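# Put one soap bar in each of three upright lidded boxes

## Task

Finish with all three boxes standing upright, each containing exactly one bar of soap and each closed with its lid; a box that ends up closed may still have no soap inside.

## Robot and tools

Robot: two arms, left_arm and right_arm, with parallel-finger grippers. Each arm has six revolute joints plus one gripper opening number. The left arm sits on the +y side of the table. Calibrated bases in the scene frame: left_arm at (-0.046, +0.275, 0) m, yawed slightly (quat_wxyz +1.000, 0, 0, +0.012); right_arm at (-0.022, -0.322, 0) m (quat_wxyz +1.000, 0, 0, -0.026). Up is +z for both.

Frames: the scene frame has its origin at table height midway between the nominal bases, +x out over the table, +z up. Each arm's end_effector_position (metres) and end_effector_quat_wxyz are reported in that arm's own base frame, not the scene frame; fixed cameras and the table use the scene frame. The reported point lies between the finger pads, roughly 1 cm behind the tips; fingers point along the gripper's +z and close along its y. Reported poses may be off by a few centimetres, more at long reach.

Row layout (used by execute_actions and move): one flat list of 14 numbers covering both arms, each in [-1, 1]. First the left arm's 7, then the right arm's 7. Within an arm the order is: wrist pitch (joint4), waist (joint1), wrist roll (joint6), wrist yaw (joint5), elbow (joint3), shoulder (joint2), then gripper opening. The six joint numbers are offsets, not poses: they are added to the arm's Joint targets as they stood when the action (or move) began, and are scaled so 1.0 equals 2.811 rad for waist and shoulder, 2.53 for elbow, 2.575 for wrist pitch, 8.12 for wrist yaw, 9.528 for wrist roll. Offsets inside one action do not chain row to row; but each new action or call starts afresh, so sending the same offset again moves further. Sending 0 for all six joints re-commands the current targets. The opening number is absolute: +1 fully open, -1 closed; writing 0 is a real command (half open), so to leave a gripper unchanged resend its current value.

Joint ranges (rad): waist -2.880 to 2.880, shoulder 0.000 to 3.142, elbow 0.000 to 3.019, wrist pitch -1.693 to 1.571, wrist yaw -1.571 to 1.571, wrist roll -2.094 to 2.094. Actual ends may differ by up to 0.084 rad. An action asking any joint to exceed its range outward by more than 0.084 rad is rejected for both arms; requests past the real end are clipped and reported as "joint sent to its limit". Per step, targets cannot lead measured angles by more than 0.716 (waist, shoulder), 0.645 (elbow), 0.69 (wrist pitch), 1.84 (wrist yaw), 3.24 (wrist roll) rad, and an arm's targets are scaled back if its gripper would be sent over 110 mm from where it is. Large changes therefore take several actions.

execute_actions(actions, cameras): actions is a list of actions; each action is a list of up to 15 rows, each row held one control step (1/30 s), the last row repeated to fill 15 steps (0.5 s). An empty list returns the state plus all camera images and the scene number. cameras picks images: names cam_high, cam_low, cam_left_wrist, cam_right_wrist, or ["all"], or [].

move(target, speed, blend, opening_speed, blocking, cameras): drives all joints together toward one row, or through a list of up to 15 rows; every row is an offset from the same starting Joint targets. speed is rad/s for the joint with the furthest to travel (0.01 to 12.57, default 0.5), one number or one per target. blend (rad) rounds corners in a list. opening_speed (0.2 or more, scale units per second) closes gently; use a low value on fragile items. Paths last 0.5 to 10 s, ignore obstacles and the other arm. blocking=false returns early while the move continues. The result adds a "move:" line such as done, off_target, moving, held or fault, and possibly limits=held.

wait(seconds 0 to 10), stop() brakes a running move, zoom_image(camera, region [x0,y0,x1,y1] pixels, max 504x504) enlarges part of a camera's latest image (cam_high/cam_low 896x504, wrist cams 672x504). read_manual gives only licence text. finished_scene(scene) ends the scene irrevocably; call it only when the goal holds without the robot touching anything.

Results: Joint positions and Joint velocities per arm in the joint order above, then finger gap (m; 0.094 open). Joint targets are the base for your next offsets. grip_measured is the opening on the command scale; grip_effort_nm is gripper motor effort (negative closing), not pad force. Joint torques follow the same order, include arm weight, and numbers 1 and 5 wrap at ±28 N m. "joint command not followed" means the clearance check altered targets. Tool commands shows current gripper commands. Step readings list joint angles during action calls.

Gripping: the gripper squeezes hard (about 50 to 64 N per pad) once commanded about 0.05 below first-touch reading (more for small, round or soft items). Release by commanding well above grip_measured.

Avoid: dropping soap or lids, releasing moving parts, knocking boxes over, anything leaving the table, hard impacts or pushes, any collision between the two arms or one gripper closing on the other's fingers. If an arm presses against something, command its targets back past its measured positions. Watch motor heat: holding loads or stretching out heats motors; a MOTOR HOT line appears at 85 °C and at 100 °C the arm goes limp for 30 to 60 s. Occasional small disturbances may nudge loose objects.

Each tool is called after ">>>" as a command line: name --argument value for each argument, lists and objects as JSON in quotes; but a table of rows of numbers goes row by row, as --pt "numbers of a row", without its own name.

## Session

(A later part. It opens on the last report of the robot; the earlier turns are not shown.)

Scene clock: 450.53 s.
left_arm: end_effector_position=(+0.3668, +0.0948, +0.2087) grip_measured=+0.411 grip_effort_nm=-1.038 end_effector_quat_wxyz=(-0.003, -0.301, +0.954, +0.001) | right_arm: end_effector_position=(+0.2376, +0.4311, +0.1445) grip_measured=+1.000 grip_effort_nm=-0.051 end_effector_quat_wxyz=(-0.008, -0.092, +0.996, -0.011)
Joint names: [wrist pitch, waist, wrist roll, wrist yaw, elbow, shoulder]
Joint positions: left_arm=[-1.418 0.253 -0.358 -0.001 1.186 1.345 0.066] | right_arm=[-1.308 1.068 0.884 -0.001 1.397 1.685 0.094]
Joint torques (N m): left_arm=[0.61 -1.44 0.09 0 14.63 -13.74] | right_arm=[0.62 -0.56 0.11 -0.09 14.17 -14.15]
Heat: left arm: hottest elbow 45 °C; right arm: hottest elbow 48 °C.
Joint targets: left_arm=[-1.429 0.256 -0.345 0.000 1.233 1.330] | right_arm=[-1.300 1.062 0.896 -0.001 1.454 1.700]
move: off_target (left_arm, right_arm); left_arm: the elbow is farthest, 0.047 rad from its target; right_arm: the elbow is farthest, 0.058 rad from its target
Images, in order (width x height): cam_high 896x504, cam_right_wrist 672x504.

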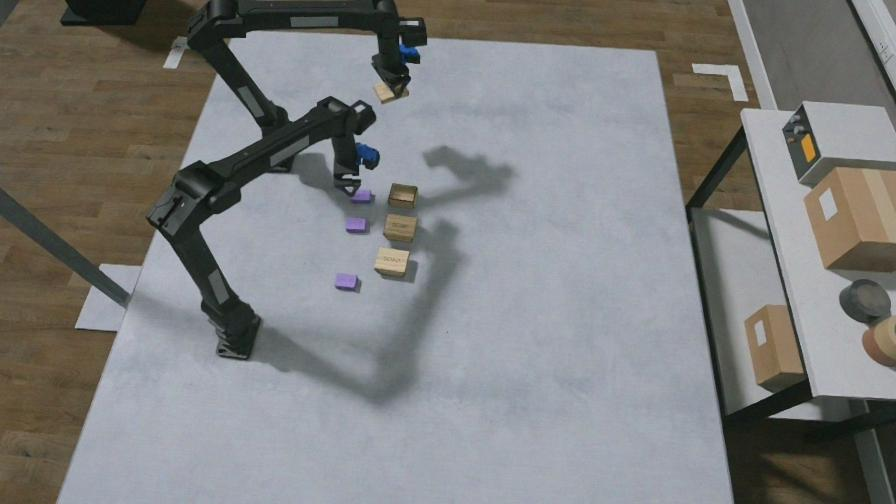

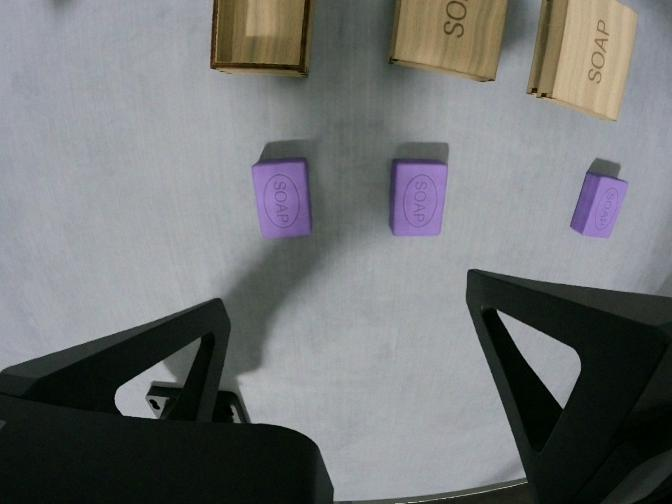

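>>> move --target '[0,0,0,0,0,0,0.22,0.0419,0.0135,-0.0052,0,0.004,0.0356,1]' --speed 0.4 --cameras '["cam_right_wrist"]'

Scene clock: 477.87 s.
left_arm: end_effector_position=(+0.3668, +0.0948, +0.2087) grip_measured=+0.411 grip_effort_nm=-1.048 end_effector_quat_wxyz=(-0.003, -0.301, +0.954, +0.001) | right_arm: end_effector_position=(+0.2392, +0.4651, +0.1004) grip_measured=+1.000 grip_effort_nm=-0.046 end_effector_quat_wxyz=(-0.002, -0.118, +0.993, -0.002)
Joint names: [wrist pitch, waist, wrist roll, wrist yaw, elbow, shoulder]
Joint positions: left_arm=[-1.418 0.253 -0.358 -0.001 1.186 1.345 0.066] | right_arm=[-1.201 1.096 0.859 -0.001 1.41 1.785 0.094]
Joint torques (N m): left_arm=[0.61 -1.38 0.09 0 14.63 -13.74] | right_arm=[0.69 0.38 -0.09 -0.09 13.65 -15.21]
Motor temperatures (°C): left_arm=[28 30 29 28 46 34 32] | right_arm=[32 33 29 30 52 31 30]
Heat: left arm: hottest elbow 46 °C; right arm: hottest elbow 52 °C.
Joint targets: left_arm=[-1.429 0.256 -0.345 0.000 1.233 1.330] | right_arm=[-1.192 1.100 0.847 -0.001 1.465 1.800]
move: off_target (left_arm, right_arm); left_arm: the elbow is farthest, 0.047 rad from its target; right_arm: the elbow is farthest, 0.054 rad from its target
Images, in order (width x height): cam_right_wrist 672x504.

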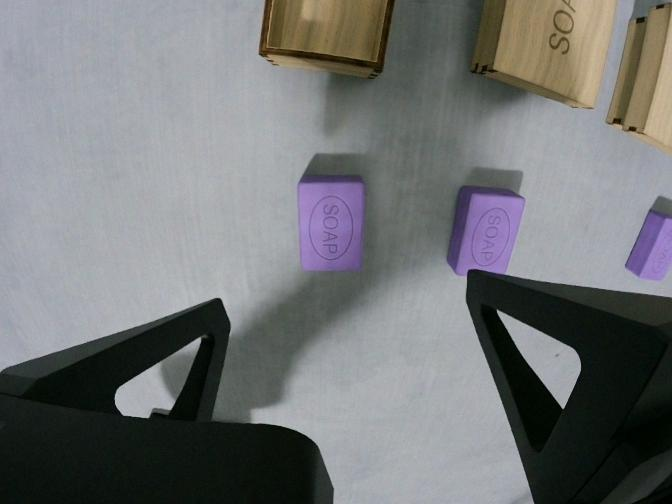

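>>> move --target '[0,0,0,0,0,0,0.22,0.0462,0,0,0,-0.0474,0.0196,1]' --speed 0.35 --cameras '["cam_right_wrist","cam_low"]'

>>> zoom_image --camera "cam_low" --region '[500, 220, 660, 330]'

Scene clock: 493.17 s.
left_arm: end_effector_position=(+0.3668, +0.0948, +0.2087) grip_measured=+0.411 grip_effort_nm=-1.043 end_effector_quat_wxyz=(-0.003, -0.301, +0.954, +0.001) | right_arm: end_effector_position=(+0.2409, +0.4684, +0.0539) grip_measured=+1.000 grip_effort_nm=-0.046 end_effector_quat_wxyz=(+0.001, -0.119, +0.993, +0.002)
Joint names: [wrist pitch, waist, wrist roll, wrist yaw, elbow, shoulder]
Joint positions: left_arm=[-1.418 0.253 -0.358 -0.001 1.186 1.345 0.066] | right_arm=[-1.082 1.096 0.858 -0.001 1.354 1.839 0.094]
Joint torques (N m): left_arm=[0.62 -1.38 0.09 0 14.61 -13.8] | right_arm=[0.72 0.32 -0.09 -0.09 7.86 -15.5]
Heat: left arm: hottest elbow 47 °C; right arm: hottest elbow 53 °C.
Joint targets: left_arm=[-1.429 0.256 -0.345 0.000 1.233 1.330] | right_arm=[-1.073 1.100 0.847 -0.001 1.345 1.855]
move: off_target (left_arm); left_arm: the elbow is farthest, 0.047 rad from its target
Images, in order (width x height): cam_low 896x504, cam_right_wrist 672x504.

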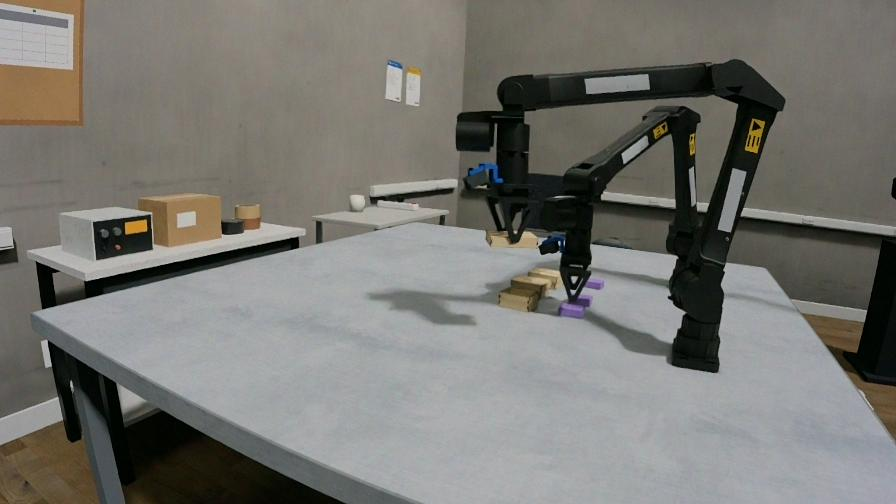

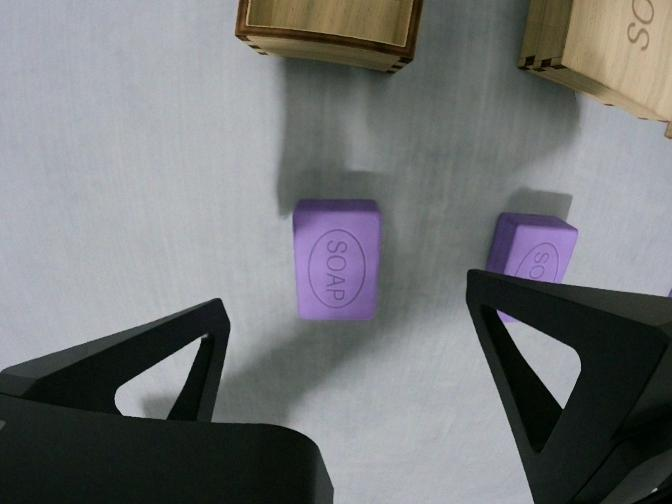

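Scaled by 3.150 from the camera's 896x504 image, which has a finer 1280x720 frame.

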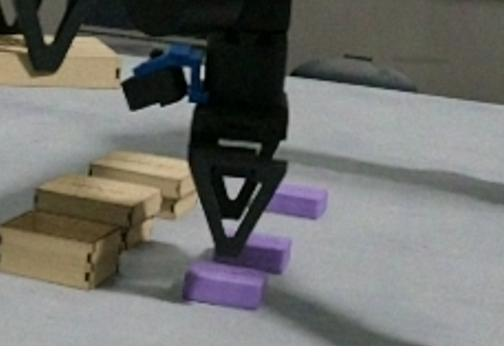

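>>> move --target '[0,0,0,0,0,0,0.22,0.0245,0.0021,0,0,-0.0126,0.0132,1]' --speed 0.2 --cameras '["cam_right_wrist","cam_low"]'

>>> zoom_image --camera "cam_low" --region '[500, 250, 620, 330]'

Scene clock: 532.13 s.
left_arm: end_effector_position=(+0.3668, +0.0948, +0.2087) grip_measured=+0.411 grip_effort_nm=-1.038 end_effector_quat_wxyz=(-0.003, -0.301, +0.954, +0.001) | right_arm: end_effector_position=(+0.2399, +0.4687, +0.0286) grip_measured=+1.000 grip_effort_nm=-0.051 end_effector_quat_wxyz=(+0.002, -0.120, +0.993, +0.003)
Joint names: [wrist pitch, waist, wrist roll, wrist yaw, elbow, shoulder]
Joint positions: left_arm=[-1.418 0.253 -0.358 -0.001 1.186 1.345 0.066] | right_arm=[-1.019 1.098 0.858 -0.001 1.325 1.869 0.094]
Joint torques (N m): left_arm=[0.62 -1.38 0.09 0 14.63 -13.74] | right_arm=[0.72 0.73 -0.09 -0.09 7.42 -15.38]
Heat: left arm: hottest elbow 49 °C; right arm: hottest elbow 48 °C.
Joint targets: left_arm=[-1.429 0.256 -0.345 0.000 1.233 1.330] | right_arm=[-1.010 1.106 0.847 -0.001 1.313 1.892]
move: off_target (left_arm); left_arm: the elbow is farthest, 0.047 rad from its target
Images, in order (width x height): cam_low 896x504, cam_right_wrist 672x504.

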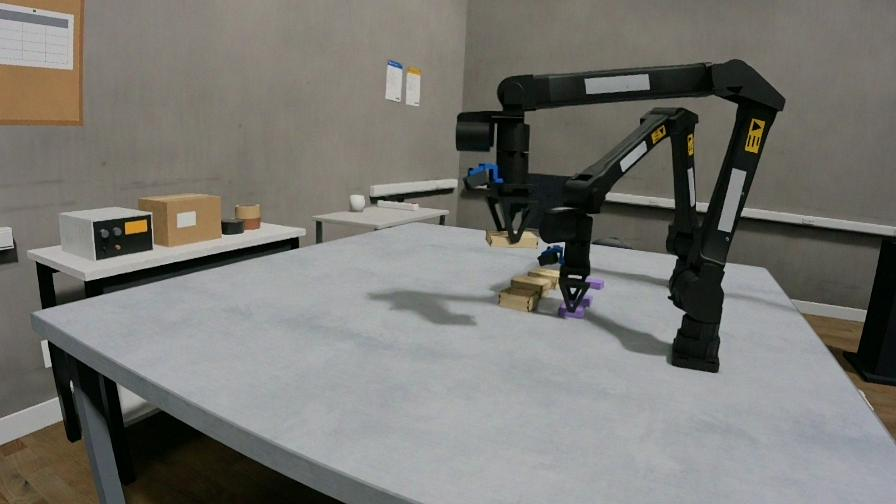

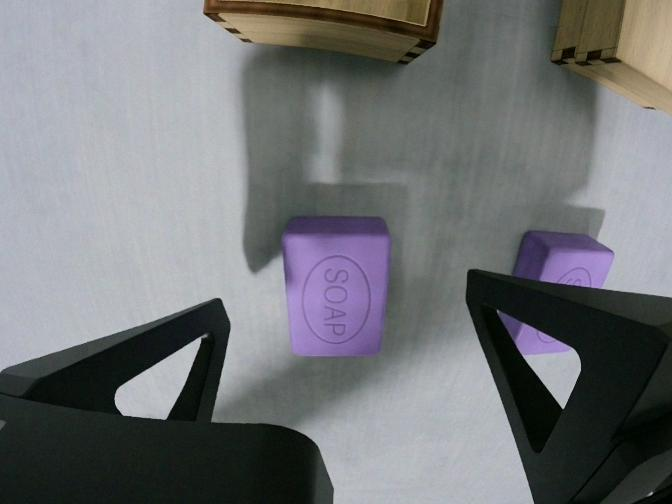

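Scaled by 4.200 from the camera's 896x504 image, which has a finer 1280x720 frame.

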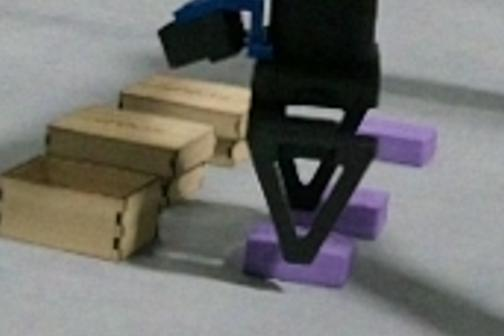

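>>> move --target '[0,0,0,0,0,0,0.22,0.002,0,0,0,0,0.0052,1]' --speed 0.2

>>> move --target '[0,0,0,0,0,0,0.22,0,0,0,0,0,0,-0.35]' --opening_speed 0.4 --cameras '["cam_right_wrist","cam_low"]'

>>> zoom_image --camera "cam_low" --region '[500, 250, 620, 330]'

Scene clock: 544.77 s.
left_arm: end_effector_position=(+0.3668, +0.0948, +0.2087) grip_measured=+0.411 grip_effort_nm=-1.033 end_effector_quat_wxyz=(-0.003, -0.301, +0.954, +0.001) | right_arm: end_effector_position=(+0.2401, +0.4689, +0.0236) grip_measured=+1.000 grip_effort_nm=-0.046 end_effector_quat_wxyz=(+0.000, -0.120, +0.993, +0.001)
Joint names: [wrist pitch, waist, wrist roll, wrist yaw, elbow, shoulder]
Joint positions: left_arm=[-1.418 0.253 -0.358 -0.001 1.186 1.345 0.066] | right_arm=[-1.014 1.098 0.858 -0.001 1.325 1.879 0.094]
Joint torques (N m): left_arm=[0.62 -1.44 0.09 0.01 14.63 -13.8] | right_arm=[0.68 0.67 -0.09 -0.09 7.32 -15.09]
Motor temperatures (°C): left_arm=[28 30 29 28 49 34 32] | right_arm=[32 33 28 30 46 33 30]
Heat: left arm: hottest elbow 49 °C; right arm: hottest elbow 46 °C.
Joint targets: left_arm=[-1.429 0.256 -0.345 0.000 1.233 1.330] | right_arm=[-1.005 1.106 0.847 -0.001 1.313 1.906]
move: off_target (left_arm); left_arm: the elbow is farthest, 0.047 rad from its target

Scene clock: 548.37 s.
left_arm: end_effector_position=(+0.3668, +0.0948, +0.2087) grip_measured=+0.411 grip_effort_nm=-1.038 end_effector_quat_wxyz=(-0.003, -0.301, +0.954, +0.001) | right_arm: end_effector_position=(+0.2401, +0.4689, +0.0236) grip_measured=-0.239 grip_effort_nm=-1.043 end_effector_quat_wxyz=(+0.000, -0.120, +0.993, +0.001)
Joint names: [wrist pitch, waist, wrist roll, wrist yaw, elbow, shoulder]
Joint positions: left_arm=[-1.418 0.253 -0.358 -0.001 1.186 1.345 0.066] | right_arm=[-1.014 1.098 0.858 -0.001 1.325 1.879 0.036]
Joint torques (N m): left_arm=[0.62 -1.38 0.09 0 14.61 -13.74] | right_arm=[0.69 0.67 -0.09 -0.09 7.32 -14.97]
Heat: left arm: hottest elbow 49 °C; right arm: hottest elbow 46 °C.
Joint targets: left_arm=[-1.429 0.256 -0.345 0.000 1.233 1.330] | right_arm=[-1.005 1.106 0.847 -0.001 1.313 1.906]
move: off_target (left_arm); left_arm: the elbow is farthest, 0.047 rad from its target
Images, in order (width x height): cam_low 896x504, cam_right_wrist 672x504.

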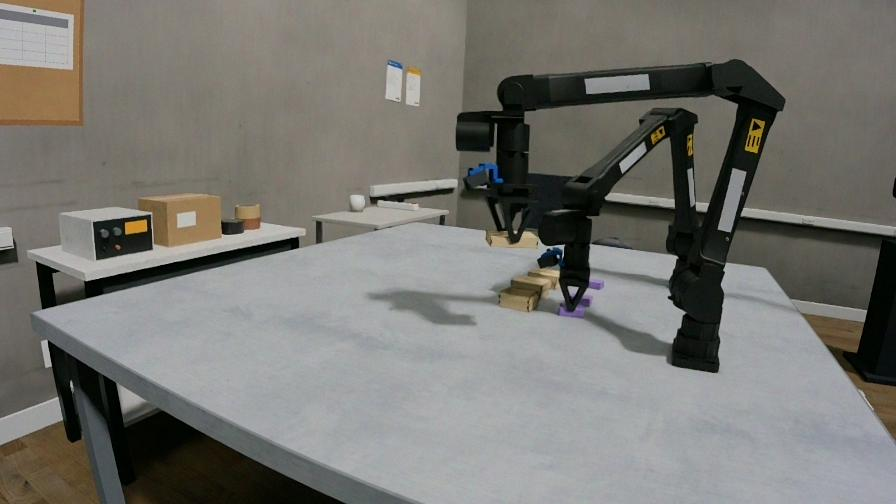

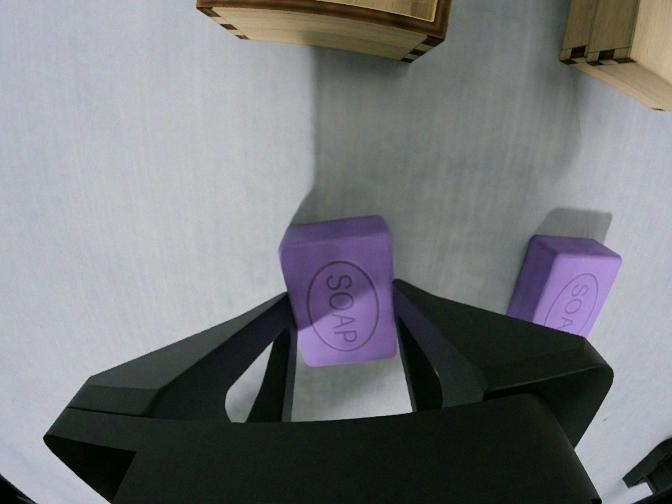

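Scaled by 4.200 from the camera's 896x504 image, which has a finer 1280x720 frame.

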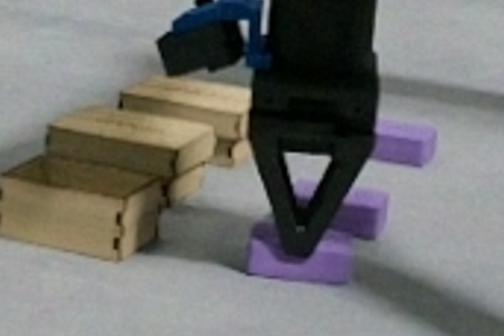

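>>> move --pt "0 0 0 0 0 0 0.22 -0.0583 0 0 0 0.01 -0.0534 -0.35" --pt "0 0 0 0 0 0 0.22 -0.1437 -0.0587 -0.0028 0 0.1964 0.0174 -0.35" --speed 0.4 --blend 0.05 --cameras '["cam_right_wrist","cam_low","cam_high"]'

Scene clock: 569.33 s.
left_arm: end_effector_position=(+0.3668, +0.0948, +0.2087) grip_measured=+0.411 grip_effort_nm=-1.038 end_effector_quat_wxyz=(-0.003, -0.301, +0.954, +0.001) | right_arm: end_effector_position=(+0.3526, +0.4848, +0.1475) grip_measured=-0.242 grip_effort_nm=-1.087 end_effector_quat_wxyz=(+0.007, -0.055, +0.998, +0.010)
Joint names: [wrist pitch, waist, wrist roll, wrist yaw, elbow, shoulder]
Joint positions: left_arm=[-1.418 0.253 -0.358 -0.001 1.186 1.345 0.066] | right_arm=[-1.367 0.943 0.832 -0.001 1.748 1.928 0.036]
Joint torques (N m): left_arm=[0.62 -1.38 0.09 0.01 14.61 -13.8] | right_arm=[0.14 -0.15 -0.08 -0.1 14.87 -16.73]
Heat: left arm: hottest elbow 50 °C; right arm: hottest elbow 46 °C.
Joint targets: left_arm=[-1.429 0.256 -0.345 0.000 1.233 1.330] | right_arm=[-1.375 0.941 0.820 -0.001 1.810 1.955]
move: off_target (left_arm, right_arm); left_arm: the elbow is farthest, 0.047 rad from its target; right_arm: the elbow is farthest, 0.062 rad from its target
Images, in order (width x height): cam_high 896x504, cam_low 896x504, cam_right_wrist 672x504.

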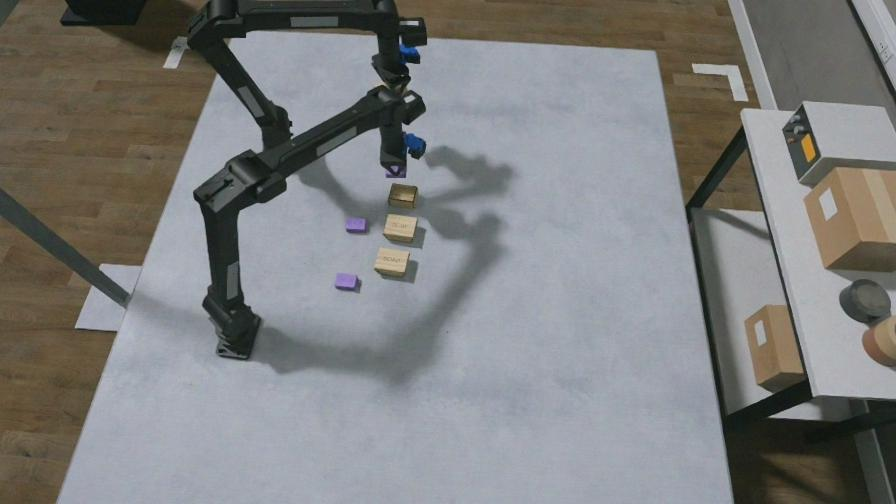

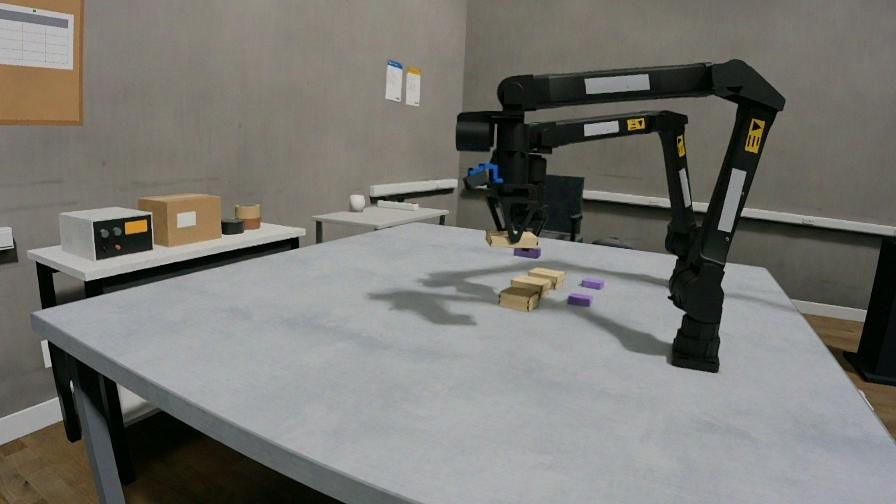

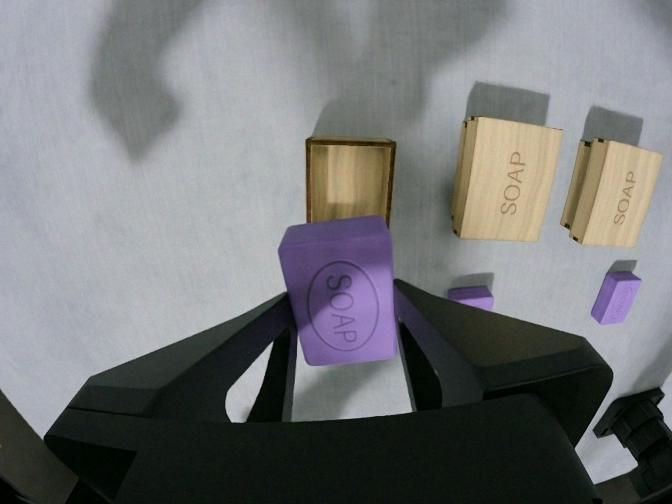

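>>> move --target '[0,0,0,0,0,0,0.22,0.035,-0.0071,0.0077,0,-0.0474,0.0153,-0.35]' --speed 0.3 --cameras '["cam_right_wrist","cam_low","cam_high"]'

>>> zoom_image --camera "cam_low" --region '[470, 240, 590, 320]'

>>> zoom_image --camera "cam_high" --region '[350, 130, 450, 230]'

Scene clock: 608.00 s.
left_arm: end_effector_position=(+0.3668, +0.0948, +0.2087) grip_measured=+0.411 grip_effort_nm=-1.043 end_effector_quat_wxyz=(-0.003, -0.301, +0.954, +0.001) | right_arm: end_effector_position=(+0.3609, +0.4804, +0.0985) grip_measured=-0.242 grip_effort_nm=-1.072 end_effector_quat_wxyz=(-0.002, -0.023, +1.000, -0.002)
Joint names: [wrist pitch, waist, wrist roll, wrist yaw, elbow, shoulder]
Joint positions: left_arm=[-1.418 0.253 -0.358 -0.001 1.186 1.345 0.066] | right_arm=[-1.294 0.927 0.881 -0.001 1.699 1.981 0.036]
Joint torques (N m): left_arm=[0.61 -1.38 0.09 0 14.61 -13.74] | right_arm=[0.76 -0.56 0.1 -0.09 8.59 -18.32]
Motor temperatures (°C): left_arm=[28 30 29 28 51 34 33] | right_arm=[32 33 28 30 51 33 31]
Heat: left arm: hottest elbow 51 °C; right arm: hottest elbow 51 °C.
Joint targets: left_arm=[-1.429 0.256 -0.345 0.000 1.233 1.330] | right_arm=[-1.285 0.921 0.894 -0.001 1.690 1.999]
move: off_target (left_arm); left_arm: the elbow is farthest, 0.047 rad from its target
Images, in order (width x height): cam_high 896x504, cam_low 896x504, cam_right_wrist 672x504.

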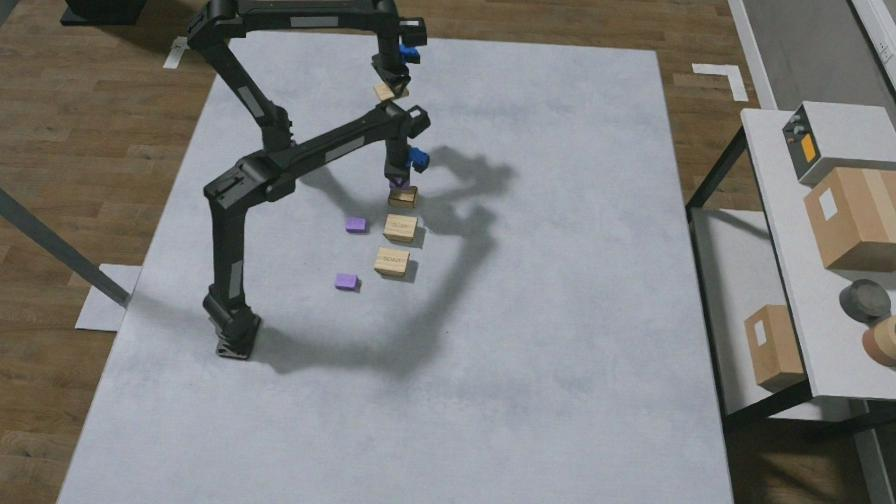

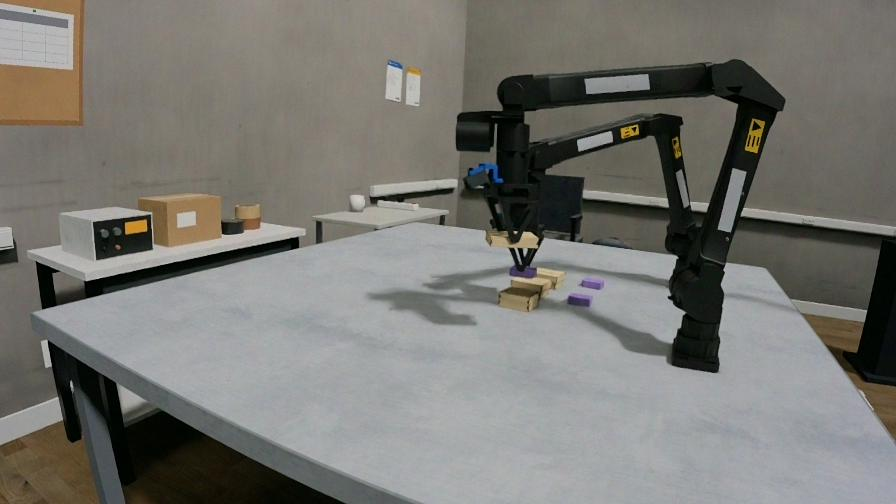

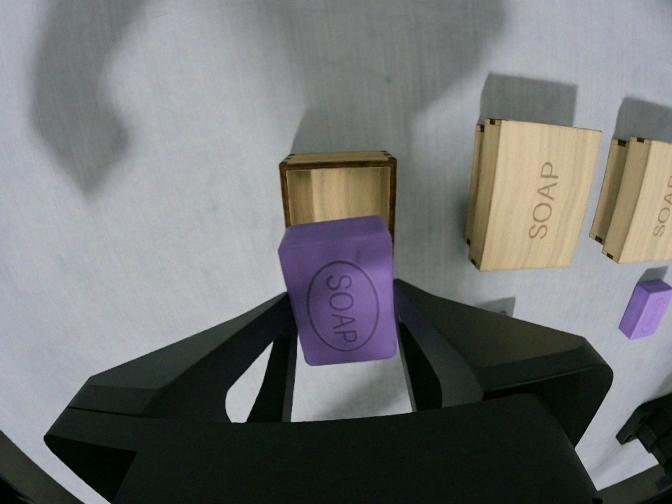

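Scaled by 4.200 from the camera's 896x504 image, which has a finer 1280x720 frame.

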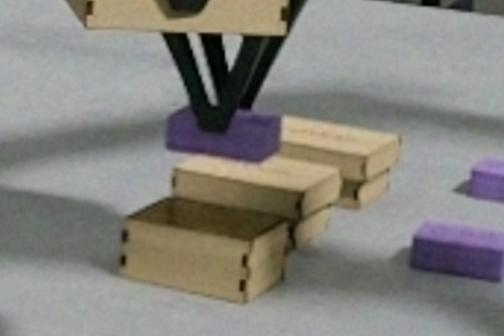

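Scaled by 5.040 from the camera's 896x504 image, which has a finer 1280x720 frame.

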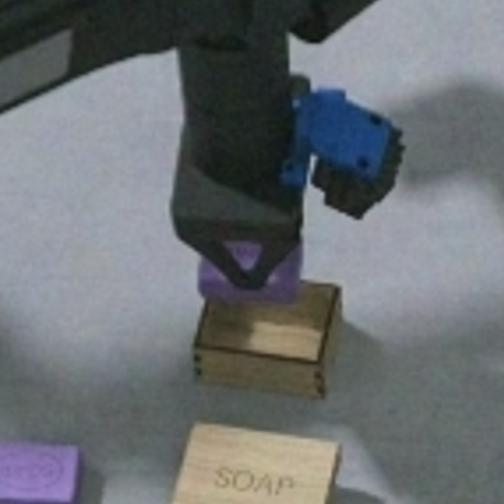

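>>> move --target '[0,0,0,0,0,0,0.22,0.0183,-0.0036,0.0031,0,-0.0047,0.0114,-0.35]' --speed 0.2 --cameras '["cam_right_wrist","cam_low","cam_high"]'

>>> zoom_image --camera "cam_low" --region '[470, 240, 590, 320]'

>>> zoom_image --camera "cam_high" --region '[350, 130, 450, 230]'

>>> zoom_image --camera "cam_right_wrist" --region '[220, 130, 460, 380]'

Scene clock: 635.93 s.
left_arm: end_effector_position=(+0.3668, +0.0948, +0.2087) grip_measured=+0.411 grip_effort_nm=-1.038 end_effector_quat_wxyz=(-0.003, -0.301, +0.954, +0.001) | right_arm: end_effector_position=(+0.3698, +0.4825, +0.0798) grip_measured=-0.242 grip_effort_nm=-1.082 end_effector_quat_wxyz=(+0.002, -0.003, +1.000, +0.003)
Joint names: [wrist pitch, waist, wrist roll, wrist yaw, elbow, shoulder]
Joint positions: left_arm=[-1.418 0.253 -0.358 -0.001 1.186 1.345 0.066] | right_arm=[-1.246 0.917 0.911 -0.001 1.689 2.007 0.036]
Joint torques (N m): left_arm=[0.62 -1.44 0.09 0.01 14.61 -13.8] | right_arm=[0.69 -0.62 0.13 -0.09 8.36 -18.26]
Heat: left arm: hottest elbow 52 °C; right arm: hottest elbow 48 °C.
Joint targets: left_arm=[-1.429 0.256 -0.345 0.000 1.233 1.330] | right_arm=[-1.238 0.911 0.923 -0.001 1.678 2.031]
move: off_target (left_arm); left_arm: the elbow is farthest, 0.047 rad from its target
Images, in order (width x height): cam_high 896x504, cam_low 896x504, cam_right_wrist 672x504.

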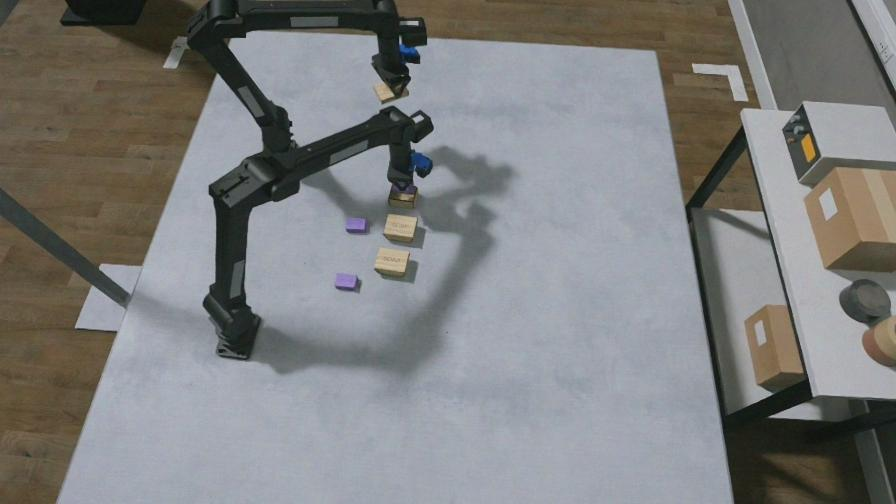

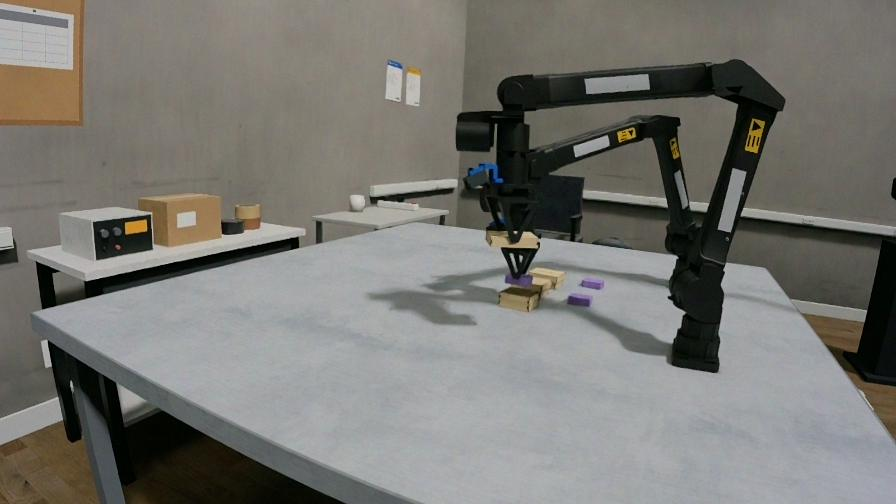

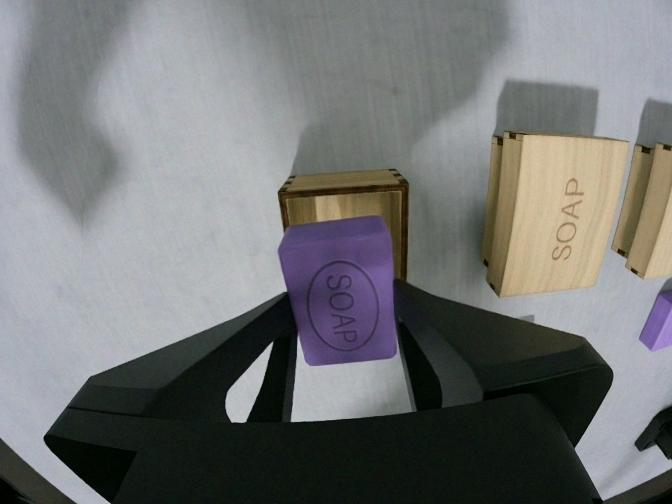

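Scaled by 4.200 from the camera's 896x504 image, which has a finer 1280x720 frame.

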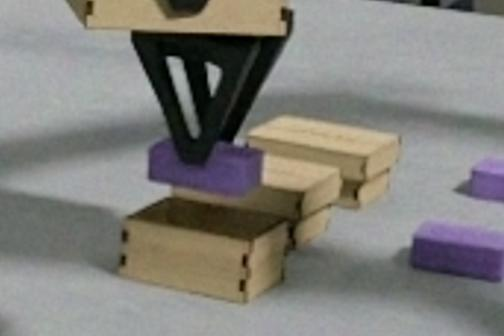

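Scaled by 5.040 from the camera's 896x504 image, which has a finer 1280x720 frame.

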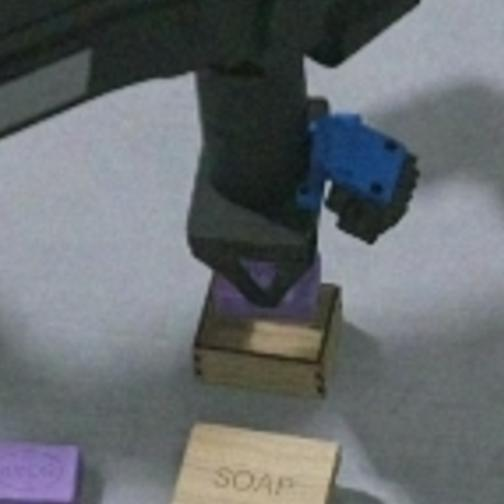

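Scaled by 2.016 from the camera's 672x504 image, which has a finer 960x720 frame.

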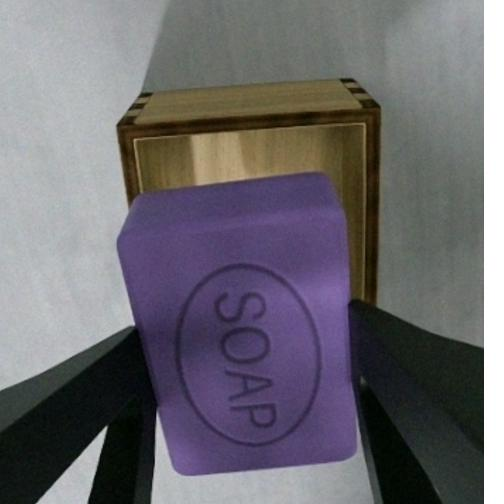

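>>> move --target '[0,0,0,0,0,0,0.22,0.0196,0,0.0042,0,-0.0109,0.009,-0.35]' --speed 0.15 --cameras '["cam_right_wrist","cam_low","cam_high"]'

>>> zoom_image --camera "cam_low" --region '[470, 240, 590, 320]'

>>> zoom_image --camera "cam_high" --region '[350, 130, 450, 230]'

>>> zoom_image --camera "cam_right_wrist" --region '[220, 130, 460, 380]'

Scene clock: 659.30 s.
left_arm: end_effector_position=(+0.3668, +0.0948, +0.2087) grip_measured=+0.411 grip_effort_nm=-1.038 end_effector_quat_wxyz=(-0.003, -0.301, +0.954, +0.001) | right_arm: end_effector_position=(+0.3700, +0.4828, +0.0550) grip_measured=-0.242 grip_effort_nm=-1.087 end_effector_quat_wxyz=(+0.001, +0.017, +1.000, +0.002)
Joint names: [wrist pitch, waist, wrist roll, wrist yaw, elbow, shoulder]
Joint positions: left_arm=[-1.418 0.253 -0.358 -0.001 1.186 1.345 0.066] | right_arm=[-1.196 0.917 0.951 -0.001 1.662 2.032 0.036]
Joint torques (N m): left_arm=[0.62 -1.38 0.09 0.01 14.61 -13.74] | right_arm=[0.69 -0.67 0.13 -0.09 8.18 -19.08]
Heat: left arm: hottest elbow 52 °C; right arm: hottest elbow 47 °C.
Joint targets: left_arm=[-1.429 0.256 -0.345 0.000 1.233 1.330] | right_arm=[-1.187 0.911 0.963 -0.001 1.650 2.056]
move: off_target (left_arm); left_arm: the elbow is farthest, 0.047 rad from its target
Images, in order (width x height): cam_high 896x504, cam_low 896x504, cam_right_wrist 672x504.

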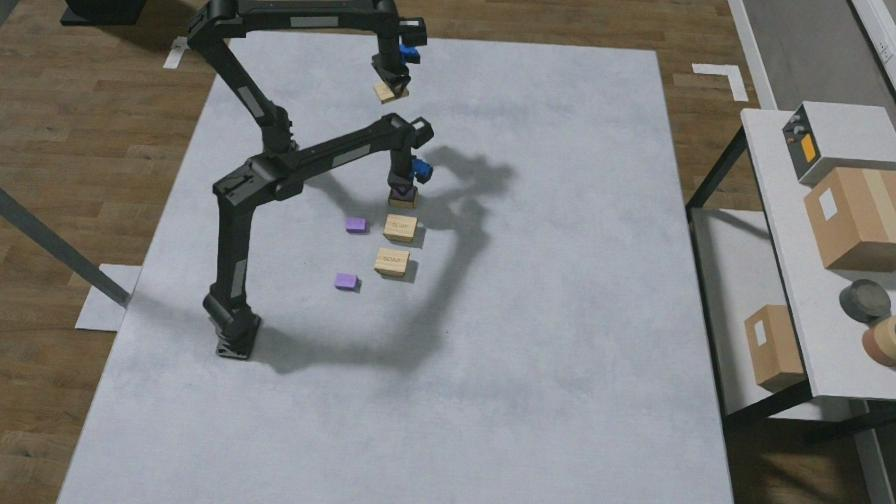

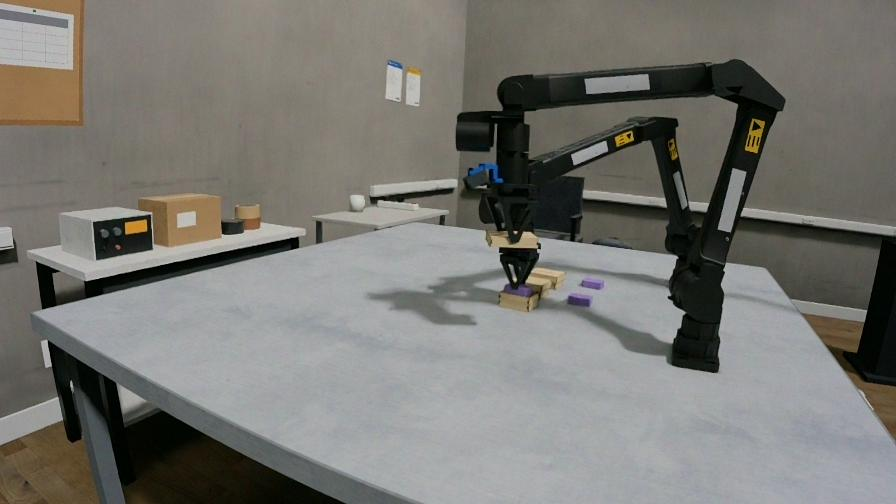

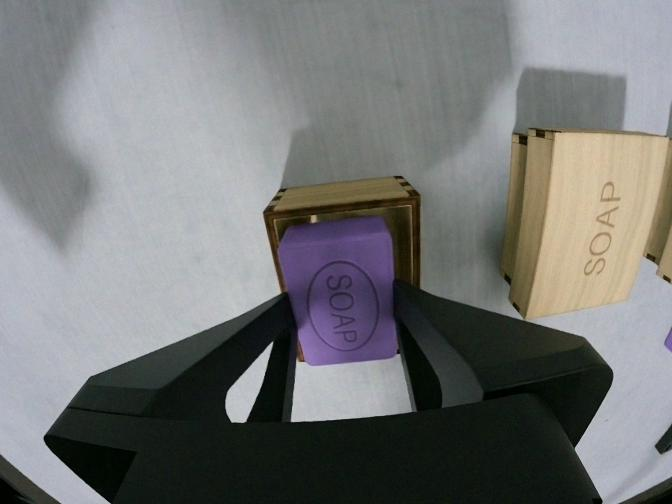

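Scaled by 4.200 from the camera's 896x504 image, which has a finer 1280x720 frame.

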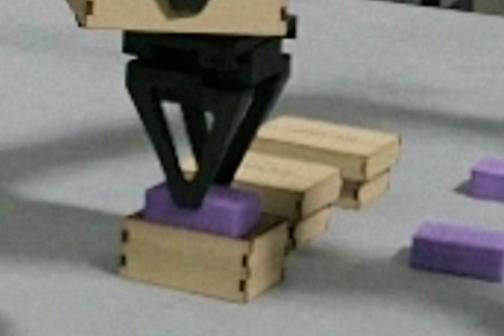

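Scaled by 5.040 from the camera's 896x504 image, which has a finer 1280x720 frame.

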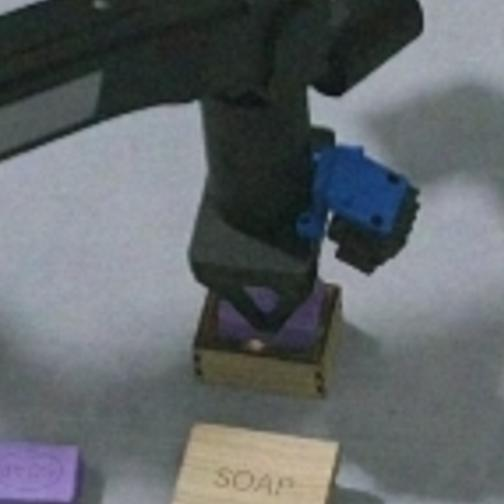

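Scaled by 2.016 from the camera's 672x504 image, which has a finer 960x720 frame.

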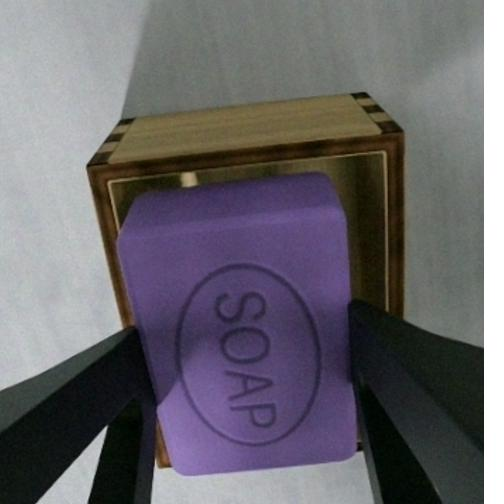

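>>> move --target '[0,0,0,0,0,0,0.22,0.0161,0,0,0,-0.0089,0.0076,-0.35]' --speed 0.12 --cameras '["cam_right_wrist","cam_low"]'

>>> zoom_image --camera "cam_low" --region '[470, 240, 590, 320]'

>>> zoom_image --camera "cam_right_wrist" --region '[220, 130, 460, 380]'

Scene clock: 670.27 s.
left_arm: end_effector_position=(+0.3668, +0.0948, +0.2087) grip_measured=+0.411 grip_effort_nm=-1.038 end_effector_quat_wxyz=(-0.003, -0.301, +0.954, +0.001) | right_arm: end_effector_position=(+0.3701, +0.4830, +0.0370) grip_measured=-0.242 grip_effort_nm=-1.067 end_effector_quat_wxyz=(+0.001, +0.017, +1.000, +0.003)
Joint names: [wrist pitch, waist, wrist roll, wrist yaw, elbow, shoulder]
Joint positions: left_arm=[-1.418 0.253 -0.358 -0.001 1.186 1.345 0.066] | right_arm=[-1.155 0.917 0.952 -0.001 1.64 2.05 0.036]
Joint torques (N m): left_arm=[0.62 -1.38 0.1 0 14.61 -13.74] | right_arm=[0.75 -0.67 0.11 -0.09 7.94 -18.02]
Heat: left arm: hottest elbow 52 °C; right arm: hottest elbow 47 °C.
Joint targets: left_arm=[-1.429 0.256 -0.345 0.000 1.233 1.330] | right_arm=[-1.146 0.911 0.963 -0.001 1.628 2.077]
move: off_target (left_arm); left_arm: the elbow is farthest, 0.047 rad from its target
Images, in order (width x height): cam_low 896x504, cam_right_wrist 672x504.

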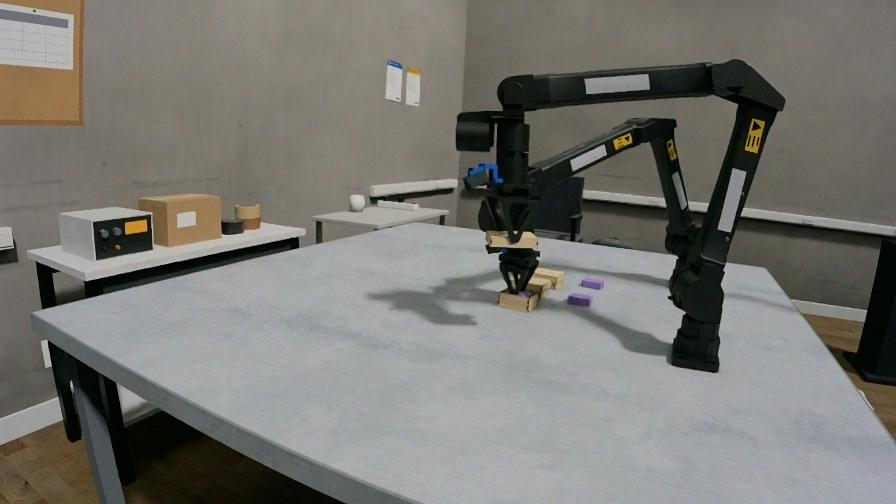

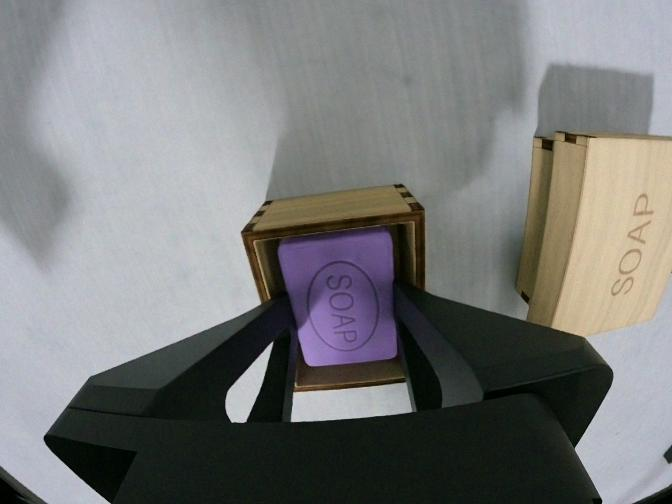

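Scaled by 4.200 from the camera's 896x504 image, which has a finer 1280x720 frame.

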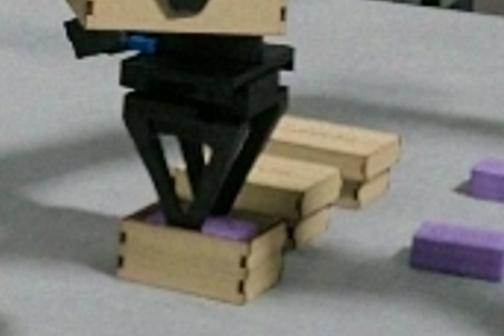

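Scaled by 2.016 from the camera's 672x504 image, which has a finer 960x720 frame.

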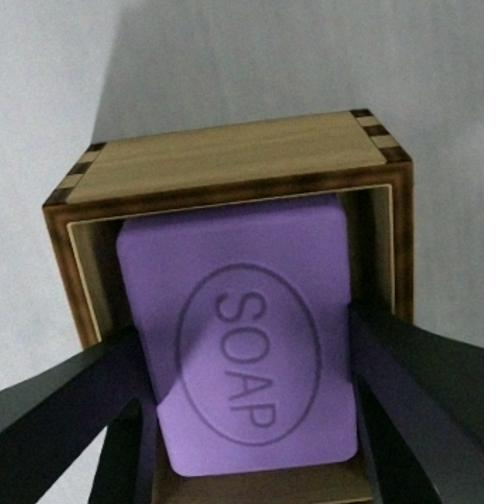

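>>> move --target '[0,0,0,0,0,0,0.22,0.0062,0,0,0,-0.004,0.0028,-0.35]' --speed 0.1 --cameras '["cam_right_wrist"]'

>>> zoom_image --camera "cam_right_wrist" --region '[220, 130, 460, 380]'

Scene clock: 678.67 s.
left_arm: end_effector_position=(+0.3668, +0.0948, +0.2087) grip_measured=+0.411 grip_effort_nm=-1.033 end_effector_quat_wxyz=(-0.003, -0.301, +0.954, +0.001) | right_arm: end_effector_position=(+0.3697, +0.4824, +0.0290) grip_measured=-0.242 grip_effort_nm=-1.077 end_effector_quat_wxyz=(+0.001, +0.017, +1.000, +0.002)
Joint names: [wrist pitch, waist, wrist roll, wrist yaw, elbow, shoulder]
Joint positions: left_arm=[-1.418 0.253 -0.358 -0.001 1.186 1.345 0.066] | right_arm=[-1.139 0.917 0.952 -0.001 1.63 2.058 0.036]
Joint torques (N m): left_arm=[0.62 -1.44 0.09 0 14.61 -13.8] | right_arm=[0.68 -0.62 0.12 -0.09 7.84 -17.79]
Heat: left arm: hottest elbow 52 °C; right arm: hottest elbow 47 °C.
Joint targets: left_arm=[-1.429 0.256 -0.345 0.000 1.233 1.330] | right_arm=[-1.130 0.911 0.963 -0.001 1.617 2.085]
move: off_target (left_arm); left_arm: the elbow is farthest, 0.047 rad from its target
Images, in order (width x height): cam_right_wrist 672x504.

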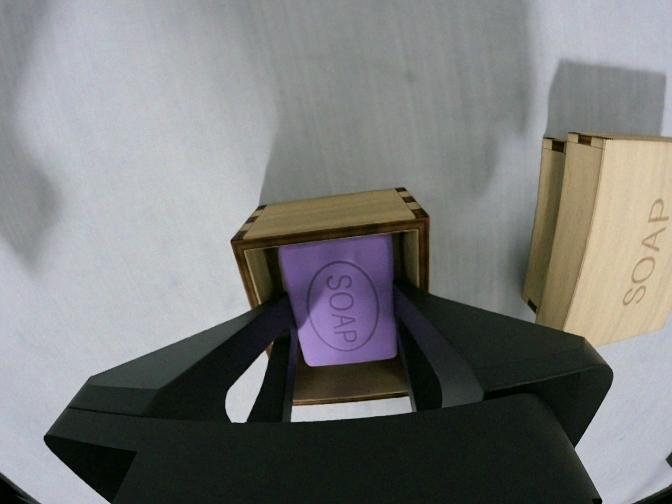

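Scaled by 2.016 from the camera's 672x504 image, which has a finer 960x720 frame.

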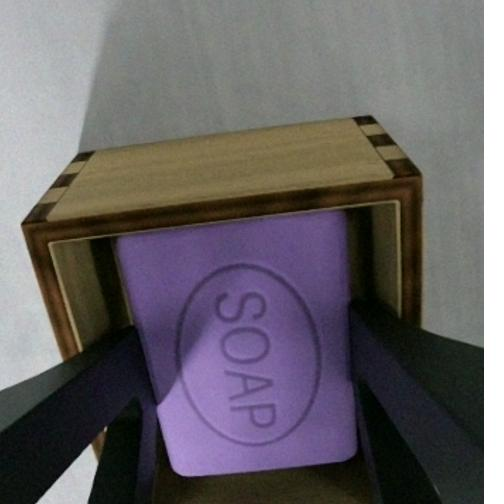

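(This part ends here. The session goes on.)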